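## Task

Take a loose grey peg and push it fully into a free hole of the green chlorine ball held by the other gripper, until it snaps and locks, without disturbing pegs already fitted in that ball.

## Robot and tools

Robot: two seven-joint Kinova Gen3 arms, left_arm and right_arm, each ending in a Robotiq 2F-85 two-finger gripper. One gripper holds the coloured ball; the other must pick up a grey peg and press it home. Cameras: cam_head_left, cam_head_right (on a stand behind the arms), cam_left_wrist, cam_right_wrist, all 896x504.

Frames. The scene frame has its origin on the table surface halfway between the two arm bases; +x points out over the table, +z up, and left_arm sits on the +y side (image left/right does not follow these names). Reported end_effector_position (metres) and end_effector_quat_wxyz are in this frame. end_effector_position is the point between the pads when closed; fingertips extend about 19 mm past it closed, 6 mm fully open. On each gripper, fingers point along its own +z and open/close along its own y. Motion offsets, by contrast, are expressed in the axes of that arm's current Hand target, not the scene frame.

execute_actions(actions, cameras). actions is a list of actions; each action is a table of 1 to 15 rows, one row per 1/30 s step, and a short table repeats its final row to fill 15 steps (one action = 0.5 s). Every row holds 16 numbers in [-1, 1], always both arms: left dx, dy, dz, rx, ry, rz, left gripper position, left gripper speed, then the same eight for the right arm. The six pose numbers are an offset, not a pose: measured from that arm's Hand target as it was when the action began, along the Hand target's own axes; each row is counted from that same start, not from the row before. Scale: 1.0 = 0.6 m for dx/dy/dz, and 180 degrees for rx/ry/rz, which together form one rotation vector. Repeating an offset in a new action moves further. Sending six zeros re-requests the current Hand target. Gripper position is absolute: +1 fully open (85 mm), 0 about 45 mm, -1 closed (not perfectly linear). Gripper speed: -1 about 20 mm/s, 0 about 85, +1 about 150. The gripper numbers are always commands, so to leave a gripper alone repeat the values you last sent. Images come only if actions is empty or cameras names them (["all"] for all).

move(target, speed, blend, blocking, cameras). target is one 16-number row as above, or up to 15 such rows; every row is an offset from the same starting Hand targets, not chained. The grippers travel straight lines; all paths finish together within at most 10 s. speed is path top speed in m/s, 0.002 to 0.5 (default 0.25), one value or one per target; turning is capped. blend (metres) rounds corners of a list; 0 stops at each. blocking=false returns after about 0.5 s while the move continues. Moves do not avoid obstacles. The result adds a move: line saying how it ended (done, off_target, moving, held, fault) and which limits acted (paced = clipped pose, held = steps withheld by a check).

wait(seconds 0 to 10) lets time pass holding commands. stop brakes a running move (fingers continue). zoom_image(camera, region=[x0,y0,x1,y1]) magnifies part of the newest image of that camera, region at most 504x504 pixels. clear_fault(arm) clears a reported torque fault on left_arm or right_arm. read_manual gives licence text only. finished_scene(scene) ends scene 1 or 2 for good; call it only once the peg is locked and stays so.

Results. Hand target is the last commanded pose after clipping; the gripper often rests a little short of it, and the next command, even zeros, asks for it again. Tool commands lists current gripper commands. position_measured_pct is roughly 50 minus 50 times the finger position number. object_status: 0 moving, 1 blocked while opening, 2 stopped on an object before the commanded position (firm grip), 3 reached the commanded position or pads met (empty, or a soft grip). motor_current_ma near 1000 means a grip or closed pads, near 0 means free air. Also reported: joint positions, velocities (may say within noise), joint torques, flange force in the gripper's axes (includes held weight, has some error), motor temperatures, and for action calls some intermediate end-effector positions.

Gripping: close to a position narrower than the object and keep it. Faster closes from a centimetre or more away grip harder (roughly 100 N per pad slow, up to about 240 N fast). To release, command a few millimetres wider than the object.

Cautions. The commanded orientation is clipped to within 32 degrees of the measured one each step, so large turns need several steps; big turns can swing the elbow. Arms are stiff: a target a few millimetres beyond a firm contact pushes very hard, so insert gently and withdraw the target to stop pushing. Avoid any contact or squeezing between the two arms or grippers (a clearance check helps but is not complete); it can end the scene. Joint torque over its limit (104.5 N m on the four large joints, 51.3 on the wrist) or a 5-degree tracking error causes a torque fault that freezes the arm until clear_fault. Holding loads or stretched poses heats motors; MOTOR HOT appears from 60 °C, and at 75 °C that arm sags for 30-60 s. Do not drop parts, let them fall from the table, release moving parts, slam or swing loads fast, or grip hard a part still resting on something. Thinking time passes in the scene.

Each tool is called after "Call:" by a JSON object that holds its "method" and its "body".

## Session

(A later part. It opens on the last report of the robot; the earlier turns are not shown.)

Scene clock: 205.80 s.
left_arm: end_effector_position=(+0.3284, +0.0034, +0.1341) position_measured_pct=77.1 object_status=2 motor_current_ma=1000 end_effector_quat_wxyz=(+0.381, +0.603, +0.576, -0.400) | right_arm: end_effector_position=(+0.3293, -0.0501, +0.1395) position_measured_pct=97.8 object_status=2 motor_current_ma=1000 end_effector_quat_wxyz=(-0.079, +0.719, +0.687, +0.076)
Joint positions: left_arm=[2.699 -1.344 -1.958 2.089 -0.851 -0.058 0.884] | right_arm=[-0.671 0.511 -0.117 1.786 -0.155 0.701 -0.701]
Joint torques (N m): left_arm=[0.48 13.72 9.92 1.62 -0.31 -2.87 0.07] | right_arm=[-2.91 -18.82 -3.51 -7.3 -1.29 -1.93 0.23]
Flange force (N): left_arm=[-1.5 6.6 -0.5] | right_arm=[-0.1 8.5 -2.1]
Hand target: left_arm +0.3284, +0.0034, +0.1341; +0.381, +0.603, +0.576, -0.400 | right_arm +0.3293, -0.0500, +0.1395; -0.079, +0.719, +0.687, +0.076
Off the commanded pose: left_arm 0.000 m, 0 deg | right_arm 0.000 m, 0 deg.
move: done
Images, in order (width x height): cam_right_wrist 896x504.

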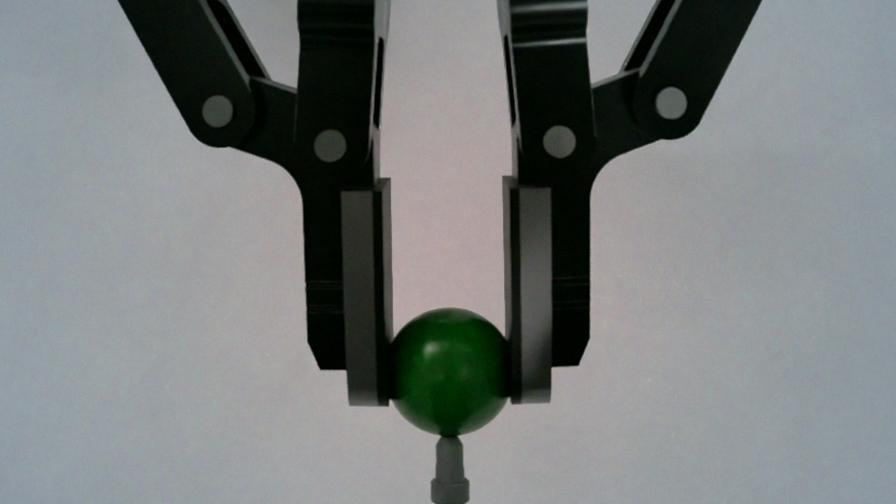

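Call:
{"method": "move", "body": {"target": [[0,0,0,0,0,0,-0.85,-1,-0.0025,0,0,0,0,0,-1,-1],[0,0,0,0,0,0,-0.85,-1,-0.0025,0,0.0013,0,0,0,-1,-1],[0,0,0,0,0,0,-0.85,-1,0,0,0.0013,0,0,0,-1,-1]], "speed": 0.01}}

Call:
{"method": "move", "body": {"target": [[0,0,0,0,0,0,-0.85,-1,-0.0025,0,0,0,0,0,-1,-1],[0,0,0,0,0,0,-0.85,-1,-0.0025,0,0.0013,0,0,0,-1,-1],[0,0,0,0,0,0,-0.85,-1,0.0005,0,0.0013,0,0,0,-1,-1]], "speed": 0.01, "cameras": ["cam_right_wrist","cam_head_left","cam_head_right"]}}

Call:
{"method": "zoom_image", "body": {"camera": "cam_head_left", "region": [410, 295, 450, 325]}}

Call:
{"method": "zoom_image", "body": {"camera": "cam_head_right", "region": [410, 295, 450, 325]}}

Scene clock: 214.70 s.
left_arm: end_effector_position=(+0.3284, +0.0034, +0.1341) position_measured_pct=77.1 object_status=2 motor_current_ma=1000 end_effector_quat_wxyz=(+0.381, +0.603, +0.576, -0.400) | right_arm: end_effector_position=(+0.3293, -0.0499, +0.1388) position_measured_pct=97.8 object_status=2 motor_current_ma=1000 end_effector_quat_wxyz=(-0.079, +0.719, +0.687, +0.076)
Joint positions: left_arm=[2.699 -1.344 -1.958 2.089 -0.851 -0.058 0.884] | right_arm=[-0.671 0.512 -0.117 1.787 -0.155 0.699 -0.701]
Joint torques (N m): left_arm=[0.63 13.6 9.85 1.99 -0.31 -2.68 0.08] | right_arm=[-2.73 -19 -3.25 -7.99 -1.2 -2.07 0.17]
Flange force (N): left_arm=[-1.7 6.9 -0.2] | right_arm=[-1.5 7.0 -1.5]
Hand target: left_arm +0.3284, +0.0034, +0.1341; +0.381, +0.603, +0.576, -0.400 | right_arm +0.3293, -0.0499, +0.1388; -0.079, +0.719, +0.687, +0.076
Off the commanded pose: left_arm 0.000 m, 0 deg | right_arm 0.000 m, 0 deg.
move: done

Scene clock: 215.80 s.
left_arm: end_effector_position=(+0.3284, +0.0034, +0.1342) position_measured_pct=77.1 object_status=2 motor_current_ma=1000 end_effector_quat_wxyz=(+0.381, +0.603, +0.576, -0.400) | right_arm: end_effector_position=(+0.3293, -0.0495, +0.1381) position_measured_pct=97.8 object_status=2 motor_current_ma=1000 end_effector_quat_wxyz=(-0.079, +0.719, +0.687, +0.076)
Joint positions: left_arm=[2.699 -1.344 -1.958 2.089 -0.851 -0.058 0.884] | right_arm=[-0.672 0.514 -0.117 1.786 -0.154 0.697 -0.701]
Joint torques (N m): left_arm=[1.5 13.36 10 1.85 -0.32 -2.8 0.09] | right_arm=[-3.64 -19.51 -4.02 -8.9 -1.6 -2.47 0.18]
Flange force (N): left_arm=[-1.3 6.9 -3.0] | right_arm=[-4.0 7.3 -1.4]
Hand target: left_arm +0.3284, +0.0034, +0.1342; +0.381, +0.603, +0.576, -0.400 | right_arm +0.3293, -0.0494, +0.1381; -0.079, +0.719, +0.687, +0.076
Off the commanded pose: left_arm 0.000 m, 0 deg | right_arm 0.000 m, 0 deg.
move: done
Images, in order (width x height): cam_head_left 896x504, cam_head_right 896x504, cam_right_wrist 896x504.

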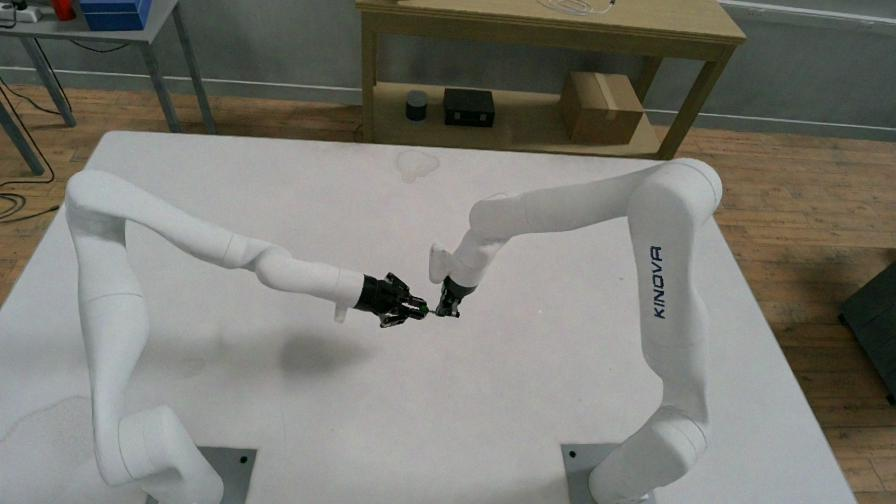

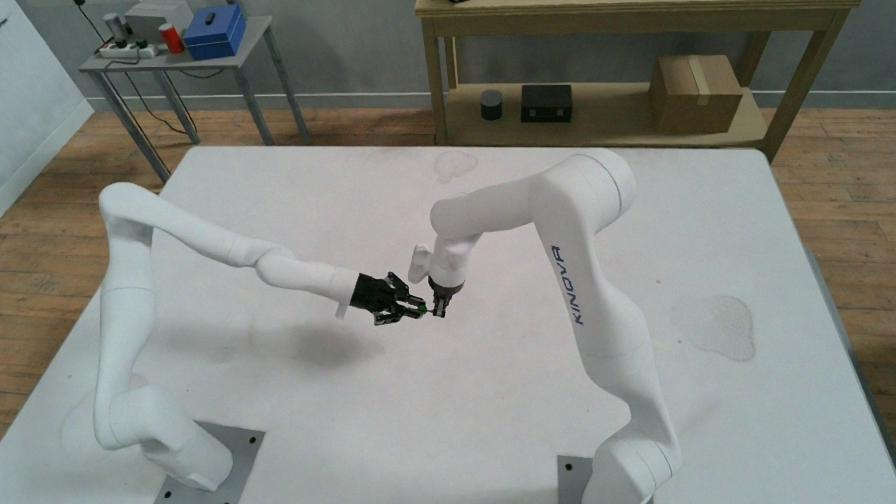

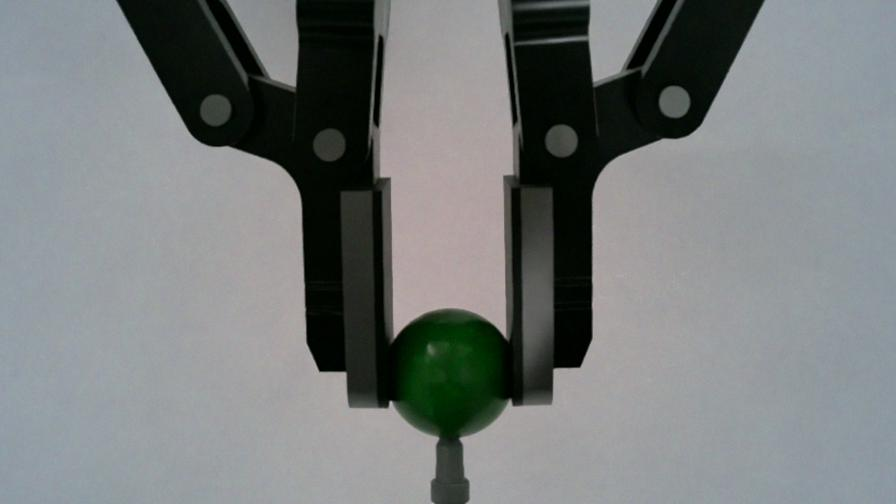

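Scaled by 12.600 from the camera's 896x504 image, which has a finer 1280x720 frame.

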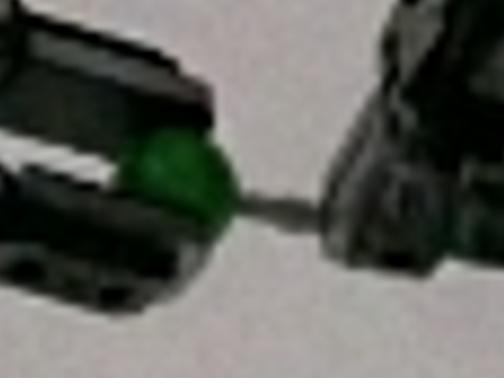

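Scaled by 12.600 from the camera's 896x504 image, which has a finer 1280x720 frame.

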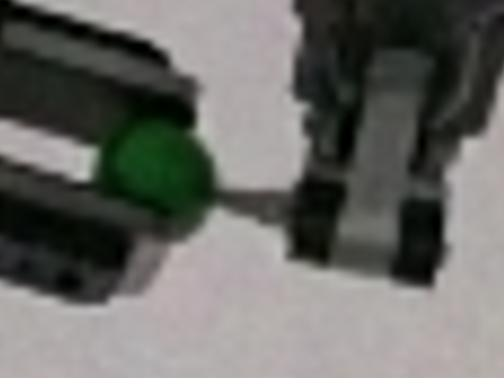

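Call:
{"method": "move", "body": {"target": [[0,0,0,0,0,0,-0.85,-1,-0.003,0,0,0,0,0,-1,-1],[0,0,0,0,0,0,-0.85,-1,-0.003,0,0.0012,0,0,0,-1,-1],[0,0,0,0,0,0,-0.85,-1,0,0,0.0012,0,0,0,-1,-1]], "speed": 0.01}}

Call:
{"method": "move", "body": {"target": [[0,0,0,0,0,0,-0.85,-1,-0.003,0,0,0,0,0,-1,-1],[0,0,0,0,0,0,-0.85,-1,-0.003,0,0.0012,0,0,0,-1,-1],[0,0,0,0,0,0,-0.85,-1,0,0,0.0012,0,0,0,-1,-1]], "speed": 0.01, "cameras": ["cam_right_wrist","cam_head_left","cam_head_right"]}}

Call:
{"method": "zoom_image", "body": {"camera": "cam_right_wrist", "region": [378, 304, 528, 504]}}

Scene clock: 232.30 s.
left_arm: end_effector_position=(+0.3284, +0.0034, +0.1342) position_measured_pct=77.1 object_status=2 motor_current_ma=1000 end_effector_quat_wxyz=(+0.381, +0.603, +0.576, -0.400) | right_arm: end_effector_position=(+0.3293, -0.0493, +0.1374) position_measured_pct=97.8 object_status=2 motor_current_ma=1000 end_effector_quat_wxyz=(-0.079, +0.719, +0.687, +0.076)
Joint positions: left_arm=[2.699 -1.344 -1.958 2.089 -0.851 -0.058 0.884] | right_arm=[-0.672 0.515 -0.118 1.787 -0.154 0.695 -0.701]
Joint torques (N m): left_arm=[1.14 13.46 9.83 1.84 -0.32 -2.68 0.1] | right_arm=[-3.17 -19.46 -3.76 -8.4 -1.47 -2.35 0.14]
Flange force (N): left_arm=[-1.6 6.7 -1.9] | right_arm=[-2.4 7.6 -1.4]
Hand target: left_arm +0.3284, +0.0034, +0.1342; +0.381, +0.603, +0.576, -0.400 | right_arm +0.3293, -0.0492, +0.1374; -0.079, +0.719, +0.687, +0.076
Off the commanded pose: left_arm 0.000 m, 0 deg | right_arm 0.000 m, 0 deg.
move: done

Scene clock: 233.40 s.
left_arm: end_effector_position=(+0.3284, +0.0034, +0.1342) position_measured_pct=77.1 object_status=2 motor_current_ma=1000 end_effector_quat_wxyz=(+0.381, +0.603, +0.576, -0.400) | right_arm: end_effector_position=(+0.3293, -0.0491, +0.1367) position_measured_pct=97.8 object_status=2 motor_current_ma=1000 end_effector_quat_wxyz=(-0.079, +0.719, +0.687, +0.076)
Joint positions: left_arm=[2.699 -1.344 -1.958 2.089 -0.851 -0.058 0.884] | right_arm=[-0.672 0.517 -0.118 1.787 -0.154 0.693 -0.701]
Joint torques (N m): left_arm=[-1.35 14.04 9 1.71 -0.28 -2.39 0.07] | right_arm=[-1.44 -18.24 -1.9 -5.46 -0.43 -0.9 0.15]
Flange force (N): left_arm=[-3.2 6.1 4.6] | right_arm=[4.0 8.5 -1.2]
Hand target: left_arm +0.3284, +0.0034, +0.1342; +0.381, +0.603, +0.576, -0.400 | right_arm +0.3293, -0.0491, +0.1367; -0.079, +0.719, +0.687, +0.076
Off the commanded pose: left_arm 0.000 m, 0 deg | right_arm 0.000 m, 0 deg.
move: done
Images, in order (width x height): cam_head_left 896x504, cam_head_right 896x504, cam_right_wrist 896x504.

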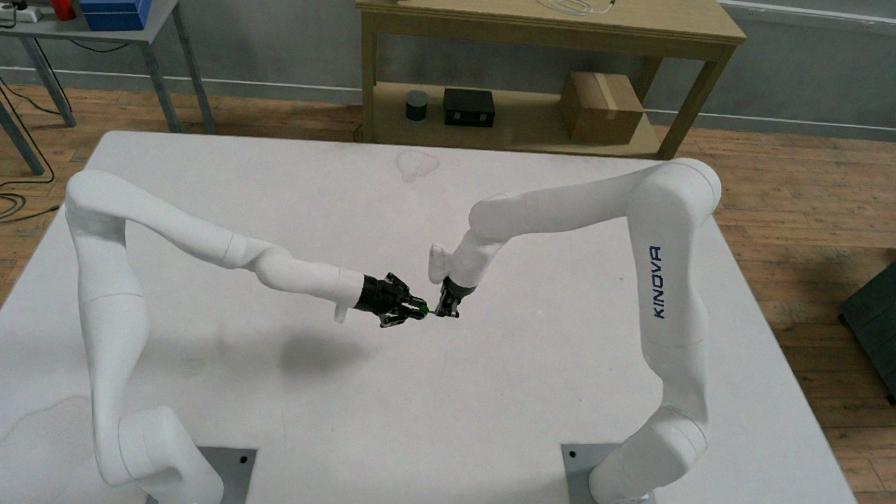

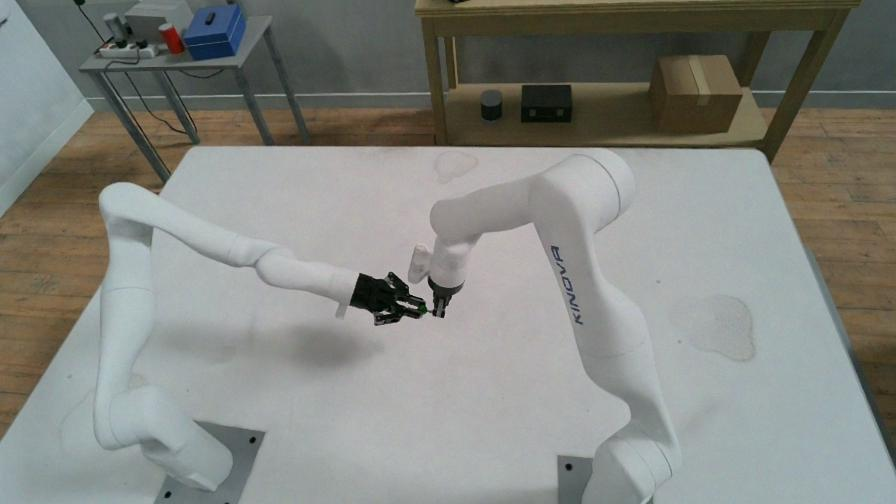

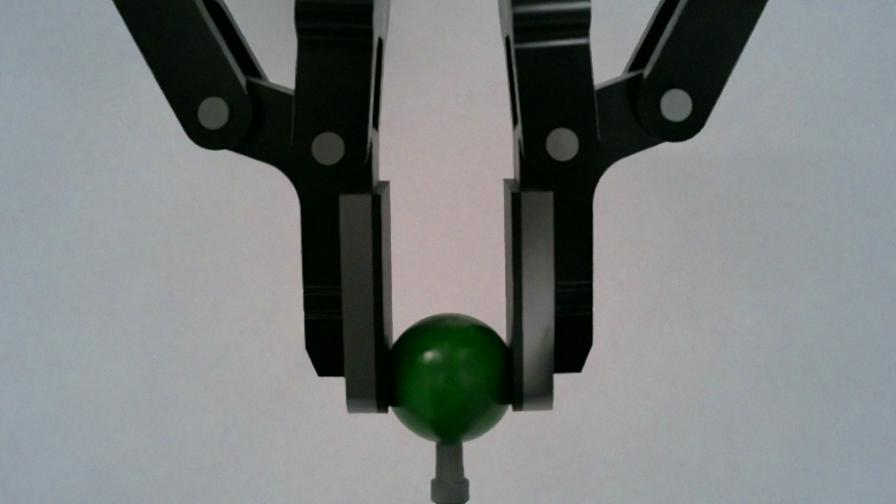

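Scaled by 2.520 from the camera's 896x504 image, which has a finer 1280x720 frame.

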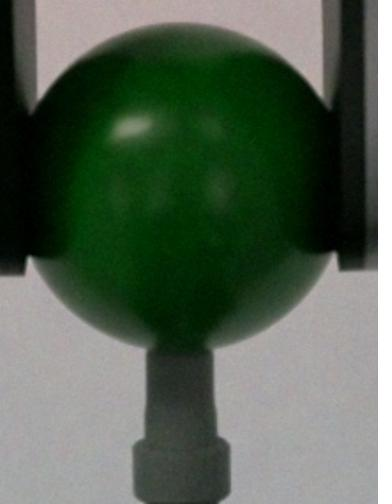

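Call:
{"method": "move", "body": {"target": [[0,0,0,0,0,0,-0.85,-1,0.0,0,0.0005,0,0,0,-1,-1],[0,0,0,0,0,0,-0.85,-1,0.0027,0,0.0005,0,0,0,-1,-1]], "speed": 0.01}}

Call:
{"method": "move", "body": {"target": [0,0,0,0,0,0,-0.85,-1,0.0025,0,0,0,0,0,-1,-1], "speed": 0.01}}

Call:
{"method": "move", "body": {"target": [0,0,0,0,0,0,-0.85,-1,0.0017,0,0,0,0,0,-1,-1], "speed": 0.01, "cameras": ["cam_right_wrist"]}}

Call:
{"method": "zoom_image", "body": {"camera": "cam_right_wrist", "region": [378, 304, 528, 504]}}

Scene clock: 245.63 s.
left_arm: end_effector_position=(+0.3284, +0.0034, +0.1342) position_measured_pct=77.1 object_status=2 motor_current_ma=1000 end_effector_quat_wxyz=(+0.381, +0.603, +0.576, -0.400) | right_arm: end_effector_position=(+0.3294, -0.0474, +0.1367) position_measured_pct=97.8 object_status=2 motor_current_ma=1000 end_effector_quat_wxyz=(-0.079, +0.719, +0.687, +0.076)
Joint positions: left_arm=[2.699 -1.344 -1.958 2.089 -0.851 -0.058 0.884] | right_arm=[-0.676 0.518 -0.117 1.784 -0.154 0.695 -0.705]
Joint torques (N m): left_arm=[-1.67 14.06 8.54 1.35 -0.27 -2.35 0.08] | right_arm=[-1.58 -18.52 -2.09 -5.65 -0.52 -0.77 0.2]
Flange force (N): left_arm=[-3.9 5.7 4.4] | right_arm=[3.6 8.3 -0.3]
Hand target: left_arm +0.3284, +0.0034, +0.1342; +0.381, +0.603, +0.576, -0.400 | right_arm +0.3294, -0.0474, +0.1368; -0.079, +0.719, +0.687, +0.076
Off the commanded pose: left_arm 0.000 m, 0 deg | right_arm 0.000 m, 0 deg.
move: done

Scene clock: 246.33 s.
left_arm: end_effector_position=(+0.3284, +0.0034, +0.1342) position_measured_pct=77.1 object_status=2 motor_current_ma=1000 end_effector_quat_wxyz=(+0.381, +0.603, +0.576, -0.400) | right_arm: end_effector_position=(+0.3295, -0.0460, +0.1371) position_measured_pct=97.8 object_status=2 motor_current_ma=1000 end_effector_quat_wxyz=(-0.079, +0.719, +0.687, +0.076)
Joint positions: left_arm=[2.699 -1.344 -1.958 2.089 -0.851 -0.058 0.884] | right_arm=[-0.679 0.52 -0.116 1.78 -0.153 0.697 -0.707]
Joint torques (N m): left_arm=[-1.58 14.02 8.45 1.21 -0.27 -2.37 0.07] | right_arm=[-1.76 -18.74 -2.24 -5.74 -0.59 -0.83 0.19]
Flange force (N): left_arm=[-4.1 5.6 3.8] | right_arm=[3.4 8.8 -0.2]
Hand target: left_arm +0.3284, +0.0034, +0.1342; +0.381, +0.603, +0.576, -0.400 | right_arm +0.3295, -0.0460, +0.1371; -0.079, +0.719, +0.687, +0.076
Off the commanded pose: left_arm 0.000 m, 0 deg | right_arm 0.000 m, 0 deg.
move: done

Scene clock: 247.03 s.
left_arm: end_effector_position=(+0.3284, +0.0034, +0.1342) position_measured_pct=77.1 object_status=2 motor_current_ma=1000 end_effector_quat_wxyz=(+0.381, +0.603, +0.576, -0.400) | right_arm: end_effector_position=(+0.3295, -0.0450, +0.1373) position_measured_pct=97.8 object_status=2 motor_current_ma=1000 end_effector_quat_wxyz=(-0.079, +0.719, +0.687, +0.076)
Joint positions: left_arm=[2.699 -1.344 -1.958 2.089 -0.851 -0.058 0.884] | right_arm=[-0.68 0.521 -0.116 1.777 -0.153 0.698 -0.709]
Joint torques (N m): left_arm=[-0.17 13.65 8.58 1.06 -0.29 -2.51 0.12] | right_arm=[-3.1 -19.79 -3.63 -7.58 -1.31 -1.65 0.21]
Flange force (N): left_arm=[-3.6 6.0 -0.8] | right_arm=[-0.8 8.8 0.3]
Hand target: left_arm +0.3284, +0.0034, +0.1342; +0.381, +0.603, +0.576, -0.400 | right_arm +0.3295, -0.0450, +0.1373; -0.079, +0.719, +0.687, +0.076
Off the commanded pose: left_arm 0.000 m, 0 deg | right_arm 0.000 m, 0 deg.
move: done
Images, in order (width x height): cam_right_wrist 896x504.

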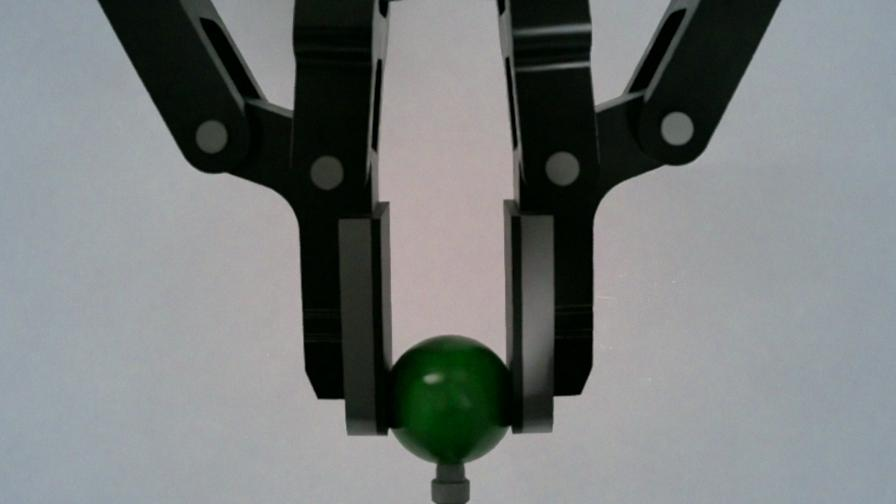

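Scaled by 2.520 from the camera's 896x504 image, which has a finer 1280x720 frame.

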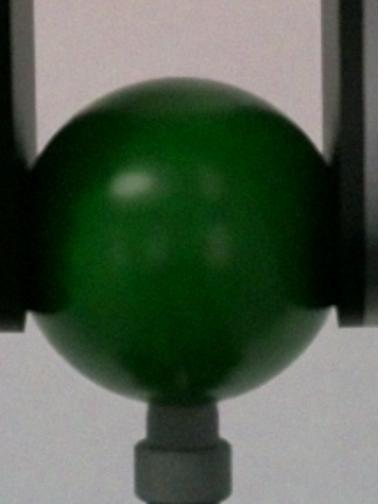

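Call:
{"method": "move", "body": {"target": [0,0,0,0,0,0,-0.85,-1,0.0025,0,0.0003,0,0,0,-1,-1], "speed": 0.01}}

Call:
{"method": "move", "body": {"target": [0,0,0,0,0,0,-0.85,-1,0.0025,0,0.0002,0,0,0,-1,-1], "speed": 0.01}}

Call:
{"method": "move", "body": {"target": [0,0,0,0,0,0,-0.85,-1,0.0017,0,0.0001,0,0,0,-1,-1], "speed": 0.01, "cameras": ["cam_right_wrist"]}}

Call:
{"method": "zoom_image", "body": {"camera": "cam_right_wrist", "region": [378, 304, 528, 504]}}

Scene clock: 264.07 s.
left_arm: end_effector_position=(+0.3284, +0.0034, +0.1342) position_measured_pct=77.1 object_status=2 motor_current_ma=1000 end_effector_quat_wxyz=(+0.381, +0.603, +0.576, -0.400) | right_arm: end_effector_position=(+0.3296, -0.0435, +0.1374) position_measured_pct=97.8 object_status=2 motor_current_ma=1000 end_effector_quat_wxyz=(-0.079, +0.719, +0.687, +0.076)
Joint positions: left_arm=[2.699 -1.344 -1.958 2.089 -0.851 -0.058 0.884] | right_arm=[-0.683 0.522 -0.115 1.773 -0.152 0.7 -0.712]
Joint torques (N m): left_arm=[1.81 12.85 8.54 0.84 -0.29 -2.47 0.07] | right_arm=[-4.93 -21.68 -5.64 -10.31 -2.33 -2.87 0.2]
Flange force (N): left_arm=[-3.8 5.3 -6.9] | right_arm=[-6.5 9.1 1.6]
Hand target: left_arm +0.3284, +0.0034, +0.1342; +0.381, +0.603, +0.576, -0.400 | right_arm +0.3296, -0.0435, +0.1374; -0.079, +0.719, +0.687, +0.076
Off the commanded pose: left_arm 0.000 m, 0 deg | right_arm 0.000 m, 0 deg.
move: done

Scene clock: 264.77 s.
left_arm: end_effector_position=(+0.3284, +0.0034, +0.1342) position_measured_pct=77.1 object_status=2 motor_current_ma=1000 end_effector_quat_wxyz=(+0.381, +0.603, +0.576, -0.400) | right_arm: end_effector_position=(+0.3297, -0.0420, +0.1376) position_measured_pct=97.8 object_status=2 motor_current_ma=1000 end_effector_quat_wxyz=(-0.079, +0.719, +0.687, +0.076)
Joint positions: left_arm=[2.699 -1.344 -1.958 2.089 -0.851 -0.058 0.884] | right_arm=[-0.686 0.524 -0.115 1.77 -0.151 0.702 -0.715]
Joint torques (N m): left_arm=[2.59 12.52 8.13 0.62 -0.24 -2.38 0.09] | right_arm=[-5.84 -22.84 -6.65 -11.67 -2.8 -3.42 0.23]
Flange force (N): left_arm=[-4.3 5.3 -10.1] | right_arm=[-9.2 9.3 2.8]
Hand target: left_arm +0.3284, +0.0034, +0.1342; +0.381, +0.603, +0.576, -0.400 | right_arm +0.3297, -0.0420, +0.1376; -0.079, +0.719, +0.687, +0.076
Off the commanded pose: left_arm 0.000 m, 0 deg | right_arm 0.000 m, 0 deg.
move: done

Scene clock: 265.47 s.
left_arm: end_effector_position=(+0.3284, +0.0034, +0.1342) position_measured_pct=77.1 object_status=2 motor_current_ma=1000 end_effector_quat_wxyz=(+0.381, +0.603, +0.576, -0.400) | right_arm: end_effector_position=(+0.3297, -0.0410, +0.1378) position_measured_pct=97.8 object_status=2 motor_current_ma=1000 end_effector_quat_wxyz=(-0.079, +0.719, +0.687, +0.076)
Joint positions: left_arm=[2.699 -1.344 -1.958 2.089 -0.851 -0.058 0.884] | right_arm=[-0.688 0.525 -0.114 1.767 -0.151 0.703 -0.717]
Joint torques (N m): left_arm=[1.65 12.61 7.06 0.51 -0.22 -1.97 0.09] | right_arm=[-5.58 -23.19 -6.14 -11.33 -2.55 -2.9 0.2]
Flange force (N): left_arm=[-6.1 5.3 -8.4] | right_arm=[-8.7 9.5 4.6]
Hand target: left_arm +0.3284, +0.0034, +0.1342; +0.381, +0.603, +0.576, -0.400 | right_arm +0.3297, -0.0410, +0.1378; -0.079, +0.719, +0.687, +0.076
Off the commanded pose: left_arm 0.000 m, 0 deg | right_arm 0.000 m, 0 deg.
move: done
Images, in order (width x height): cam_right_wrist 896x504.

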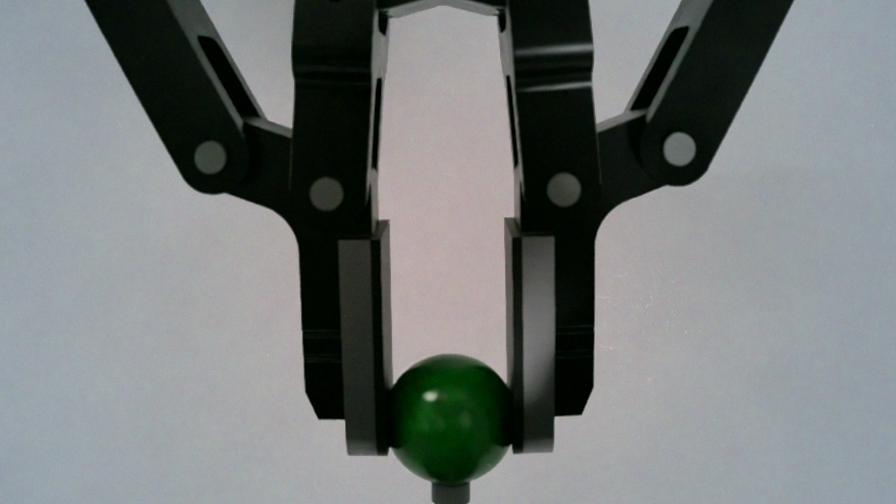

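Scaled by 2.520 from the camera's 896x504 image, which has a finer 1280x720 frame.

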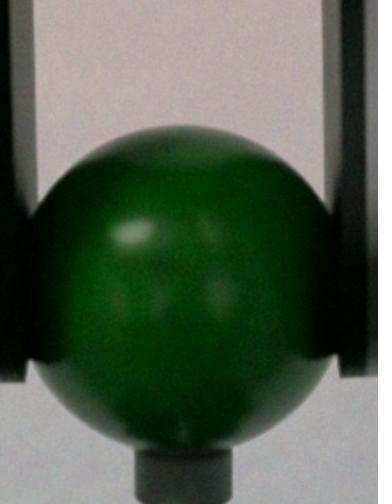

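Call:
{"method": "move", "body": {"target": [0,0,0,0,0,0,-0.85,-1,0.0017,0,0.0004,0,0,0,-1,-1], "speed": 0.01}}

Call:
{"method": "move", "body": {"target": [0,0,0,0,0,0,-0.85,-1,0.0017,0,0.0002,0,0,0,-1,-1], "speed": 0.01}}

Call:
{"method": "move", "body": {"target": [0,0,0,0,0,0,-0.85,-1,0.0017,0,0.0,0,0,0,-1,-1], "speed": 0.01, "cameras": ["cam_right_wrist"]}}

Call:
{"method": "zoom_image", "body": {"camera": "cam_right_wrist", "region": [408, 444, 488, 504]}}

Scene clock: 273.33 s.
left_arm: end_effector_position=(+0.3284, +0.0034, +0.1342) position_measured_pct=77.1 object_status=2 motor_current_ma=1000 end_effector_quat_wxyz=(+0.381, +0.603, +0.576, -0.400) | right_arm: end_effector_position=(+0.3297, -0.0400, +0.1378) position_measured_pct=97.8 object_status=2 motor_current_ma=1000 end_effector_quat_wxyz=(-0.079, +0.719, +0.687, +0.076)
Joint positions: left_arm=[2.699 -1.344 -1.958 2.089 -0.851 -0.058 0.884] | right_arm=[-0.69 0.526 -0.114 1.765 -0.15 0.704 -0.719]
Joint torques (N m): left_arm=[2.56 12.32 7.57 0.25 -0.21 -2.26 0.12] | right_arm=[-6.33 -23.55 -7.1 -12.14 -3.06 -3.48 0.19]
Flange force (N): left_arm=[-5.3 4.6 -11.2] | right_arm=[-10.4 10.0 4.0]
Hand target: left_arm +0.3284, +0.0034, +0.1342; +0.381, +0.603, +0.576, -0.400 | right_arm +0.3297, -0.0399, +0.1378; -0.079, +0.719, +0.687, +0.076
Off the commanded pose: left_arm 0.000 m, 0 deg | right_arm 0.000 m, 0 deg.
move: done

Scene clock: 274.03 s.
left_arm: end_effector_position=(+0.3284, +0.0034, +0.1341) position_measured_pct=77.1 object_status=2 motor_current_ma=1000 end_effector_quat_wxyz=(+0.381, +0.603, +0.576, -0.400) | right_arm: end_effector_position=(+0.3298, -0.0389, +0.1379) position_measured_pct=97.8 object_status=2 motor_current_ma=1000 end_effector_quat_wxyz=(-0.079, +0.719, +0.687, +0.076)
Joint positions: left_arm=[2.699 -1.344 -1.958 2.089 -0.851 -0.058 0.884] | right_arm=[-0.692 0.527 -0.114 1.762 -0.15 0.705 -0.721]
Joint torques (N m): left_arm=[5.38 11.7 8.6 -0.44 -0.24 -2.85 0.12] | right_arm=[-9.31 -25.33 -10.08 -15.5 -4.52 -5.12 0.19]
Flange force (N): left_arm=[-3.2 3.8 -19.9] | right_arm=[-18.8 10.9 4.0]
Hand target: left_arm +0.3284, +0.0034, +0.1342; +0.381, +0.603, +0.576, -0.400 | right_arm +0.3298, -0.0389, +0.1379; -0.079, +0.719, +0.687, +0.076
Off the commanded pose: left_arm 0.000 m, 0 deg | right_arm 0.000 m, 0 deg.
move: done

Scene clock: 274.73 s.
left_arm: end_effector_position=(+0.3284, +0.0034, +0.1341) position_measured_pct=77.1 object_status=2 motor_current_ma=1000 end_effector_quat_wxyz=(+0.381, +0.603, +0.576, -0.400) | right_arm: end_effector_position=(+0.3298, -0.0380, +0.1381) position_measured_pct=97.8 object_status=2 motor_current_ma=1000 end_effector_quat_wxyz=(-0.079, +0.719, +0.687, +0.076)
Joint positions: left_arm=[2.699 -1.344 -1.958 2.089 -0.851 -0.058 0.884] | right_arm=[-0.694 0.528 -0.113 1.76 -0.149 0.707 -0.723]
Joint torques (N m): left_arm=[8.02 10.89 9.09 -1.03 -0.2 -3.3 0.1] | right_arm=[-12.18 -27.46 -13.24 -19.07 -6.04 -6.8 0.22]
Flange force (N): left_arm=[-2.3 3.5 -28.7] | right_arm=[-27.1 11.7 4.7]
Hand target: left_arm +0.3284, +0.0034, +0.1342; +0.381, +0.603, +0.576, -0.400 | right_arm +0.3298, -0.0379, +0.1381; -0.079, +0.719, +0.687, +0.076
Off the commanded pose: left_arm 0.000 m, 0 deg | right_arm 0.000 m, 0 deg.
move: done
Images, in order (width x height): cam_right_wrist 896x504.

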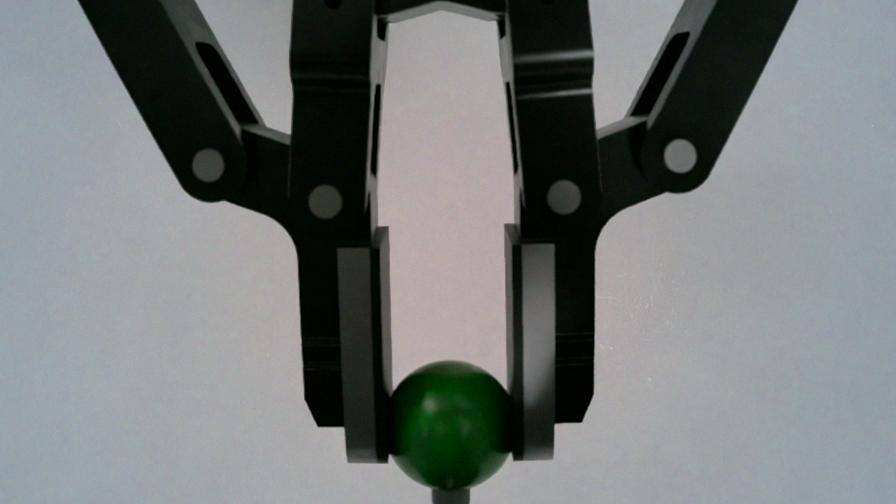

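Scaled by 6.300 from the camera's 896x504 image, which has a finer 1280x720 frame.

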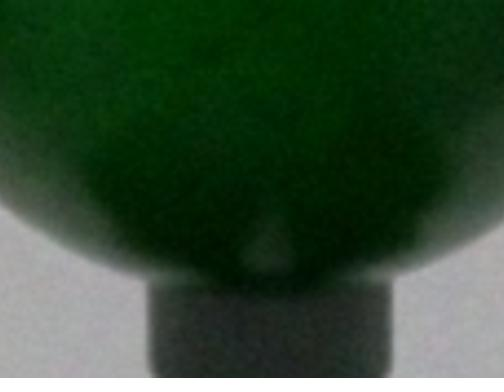

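Call:
{"method": "move", "body": {"target": [0,0,0,0,0,0,-0.85,-1,0.0017,0,0.0,0,0,0,-1,-1], "speed": 0.01}}

Call:
{"method": "move", "body": {"target": [0,0,0,0,0,0,-0.85,-1,-0.008,-0.0003,0.0009,0,0,0,-1,-1], "speed": 0.02, "cameras": ["cam_right_wrist"]}}

Call:
{"method": "zoom_image", "body": {"camera": "cam_right_wrist", "region": [408, 444, 488, 504]}}

Scene clock: 284.70 s.
left_arm: end_effector_position=(+0.3284, +0.0034, +0.1341) position_measured_pct=77.1 object_status=2 motor_current_ma=1000 end_effector_quat_wxyz=(+0.381, +0.603, +0.576, -0.400) | right_arm: end_effector_position=(+0.3299, -0.0369, +0.1383) position_measured_pct=97.8 object_status=2 motor_current_ma=1000 end_effector_quat_wxyz=(-0.079, +0.719, +0.687, +0.076)
Joint positions: left_arm=[2.699 -1.344 -1.958 2.089 -0.851 -0.058 0.884] | right_arm=[-0.695 0.529 -0.113 1.757 -0.149 0.708 -0.726]
Joint torques (N m): left_arm=[11.05 10.06 9.68 -1.63 -0.26 -3.66 0.1] | right_arm=[-15.09 -29.65 -16.21 -22.84 -7.56 -8.58 0.21]
Flange force (N): left_arm=[-1.1 2.6 -38.3] | right_arm=[-35.8 12.2 5.5]
Hand target: left_arm +0.3284, +0.0034, +0.1342; +0.381, +0.603, +0.576, -0.400 | right_arm +0.3299, -0.0369, +0.1383; -0.079, +0.719, +0.687, +0.076
Off the commanded pose: left_arm 0.000 m, 0 deg | right_arm 0.000 m, 0 deg.
move: done

Scene clock: 285.40 s.
left_arm: end_effector_position=(+0.3283, +0.0033, +0.1342) position_measured_pct=77.1 object_status=2 motor_current_ma=1000 end_effector_quat_wxyz=(+0.381, +0.603, +0.576, -0.400) | right_arm: end_effector_position=(+0.3294, -0.0413, +0.1369) position_measured_pct=97.8 object_status=2 motor_current_ma=1000 end_effector_quat_wxyz=(-0.079, +0.718, +0.687, +0.076)
Joint positions: left_arm=[2.7 -1.344 -1.958 2.089 -0.851 -0.058 0.884] | right_arm=[-0.687 0.525 -0.115 1.77 -0.151 0.699 -0.716]
Joint torques (N m): left_arm=[-2.26 13.95 7.25 0.95 -0.24 -1.93 0.06] | right_arm=[-1.76 -19.41 -2.12 -5.4 -0.54 -0.57 0.19]
Flange force (N): left_arm=[-6.1 5.2 4.4] | right_arm=[4.5 10.0 1.3]
Hand target: left_arm +0.3284, +0.0034, +0.1342; +0.381, +0.603, +0.576, -0.400 | right_arm +0.3295, -0.0415, +0.1368; -0.079, +0.719, +0.687, +0.076
Off the commanded pose: left_arm 0.000 m, 0 deg | right_arm 0.000 m, 0 deg.
move: done
Images, in order (width x height): cam_right_wrist 896x504.

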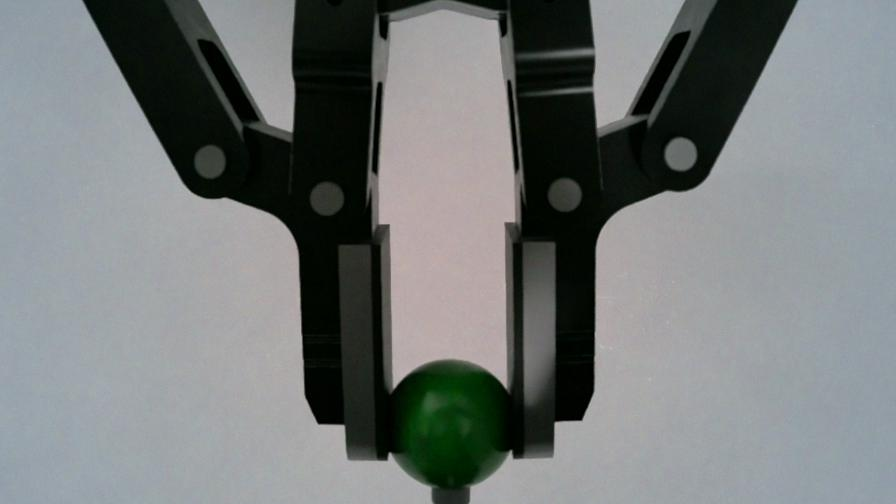

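Scaled by 6.300 from the camera's 896x504 image, which has a finer 1280x720 frame.

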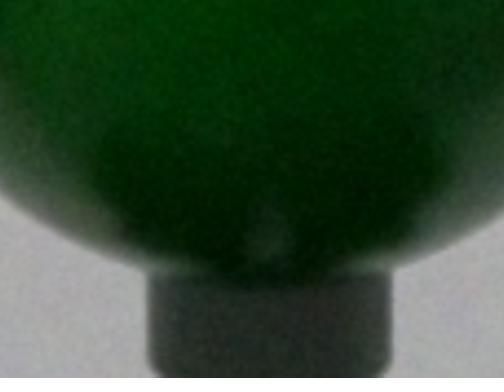

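Call:
{"method": "move", "body": {"target": [0,0,0,0,0,0,-0.85,-1,0,-0.0003,0.0004,0,0,0,-0.7,-1]}}

Call:
{"method": "move", "body": {"target": [[0,0,0,0,0,0,-0.85,-1,-0.0417,0,0,0,0,0,-0.7,-1],[0,0,0,0,0,0,-0.85,-1,-0.0800,0,0.0213,0,0.18,0,-0.7,-1]], "speed": [0.04,0.1], "cameras": ["cam_right_wrist"]}}

Call:
{"method": "zoom_image", "body": {"camera": "cam_right_wrist", "region": [378, 180, 518, 360]}}

Scene clock: 292.73 s.
left_arm: end_effector_position=(+0.3284, +0.0034, +0.1341) position_measured_pct=77.1 object_status=2 motor_current_ma=1000 end_effector_quat_wxyz=(+0.381, +0.603, +0.576, -0.400) | right_arm: end_effector_position=(+0.3293, -0.0414, +0.1366) position_measured_pct=85.3 object_status=0 motor_current_ma=0 end_effector_quat_wxyz=(-0.079, +0.719, +0.687, +0.076)
Joint positions: left_arm=[2.699 -1.344 -1.958 2.089 -0.851 -0.058 0.884] | right_arm=[-0.688 0.526 -0.115 1.771 -0.151 0.699 -0.717]
Joint torques (N m): left_arm=[-1.38 14.18 9.2 1.69 -0.24 -2.5 0.11] | right_arm=[-1.36 -18.16 -1.8 -5.47 -0.4 -0.8 0.19]
Flange force (N): left_arm=[-2.6 6.4 4.7] | right_arm=[4.1 7.8 -1.4]
Hand target: left_arm +0.3284, +0.0034, +0.1342; +0.381, +0.603, +0.576, -0.400 | right_arm +0.3293, -0.0414, +0.1366; -0.079, +0.719, +0.687, +0.076
Off the commanded pose: left_arm 0.000 m, 0 deg | right_arm 0.000 m, 0 deg.
move: done

Scene clock: 296.73 s.
left_arm: end_effector_position=(+0.3284, +0.0034, +0.1342) position_measured_pct=77.1 object_status=2 motor_current_ma=1000 end_effector_quat_wxyz=(+0.381, +0.603, +0.576, -0.400) | right_arm: end_effector_position=(+0.3272, -0.0855, +0.1137) position_measured_pct=85.3 object_status=3 motor_current_ma=0 end_effector_quat_wxyz=(-0.267, +0.669, +0.638, +0.273)
Joint positions: left_arm=[2.699 -1.344 -1.958 2.089 -0.851 -0.058 0.884] | right_arm=[0.335 0.837 -0.999 2.181 -0.517 0.083 0.117]
Joint torques (N m): left_arm=[-1.4 14.19 9.15 1.63 -0.3 -2.54 0.11] | right_arm=[-1.25 -14.17 -6.95 -1.88 -0.22 -0.08 0.16]
Flange force (N): left_arm=[-2.8 6.4 4.6] | right_arm=[-1.0 7.9 -1.6]
Hand target: left_arm +0.3284, +0.0034, +0.1342; +0.381, +0.603, +0.576, -0.400 | right_arm +0.3272, -0.0855, +0.1137; -0.267, +0.669, +0.638, +0.273
Off the commanded pose: left_arm 0.000 m, 0 deg | right_arm 0.000 m, 0 deg.
move: done
Images, in order (width x height): cam_right_wrist 896x504.

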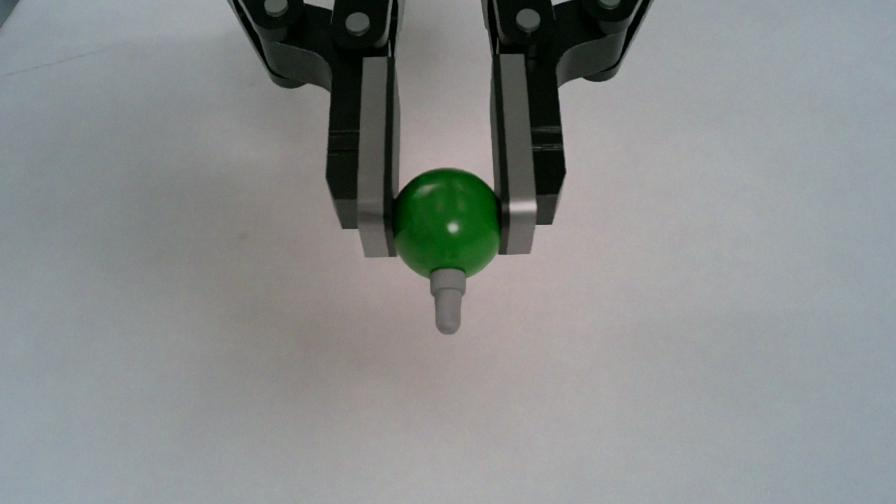

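Scaled by 2.800 from the camera's 896x504 image, which has a finer 1280x720 frame.

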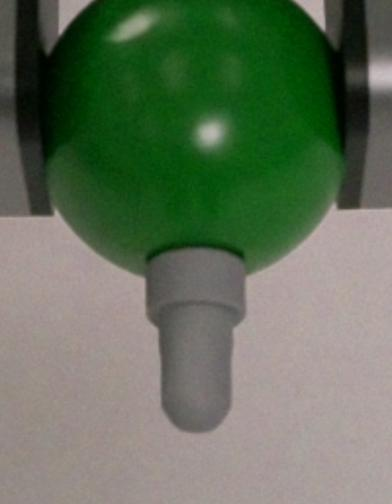

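Seated the same way as in scene 1.

Call:
{"method": "finished_scene", "body": {"scene": 2}}

The scene is finished: the task was done.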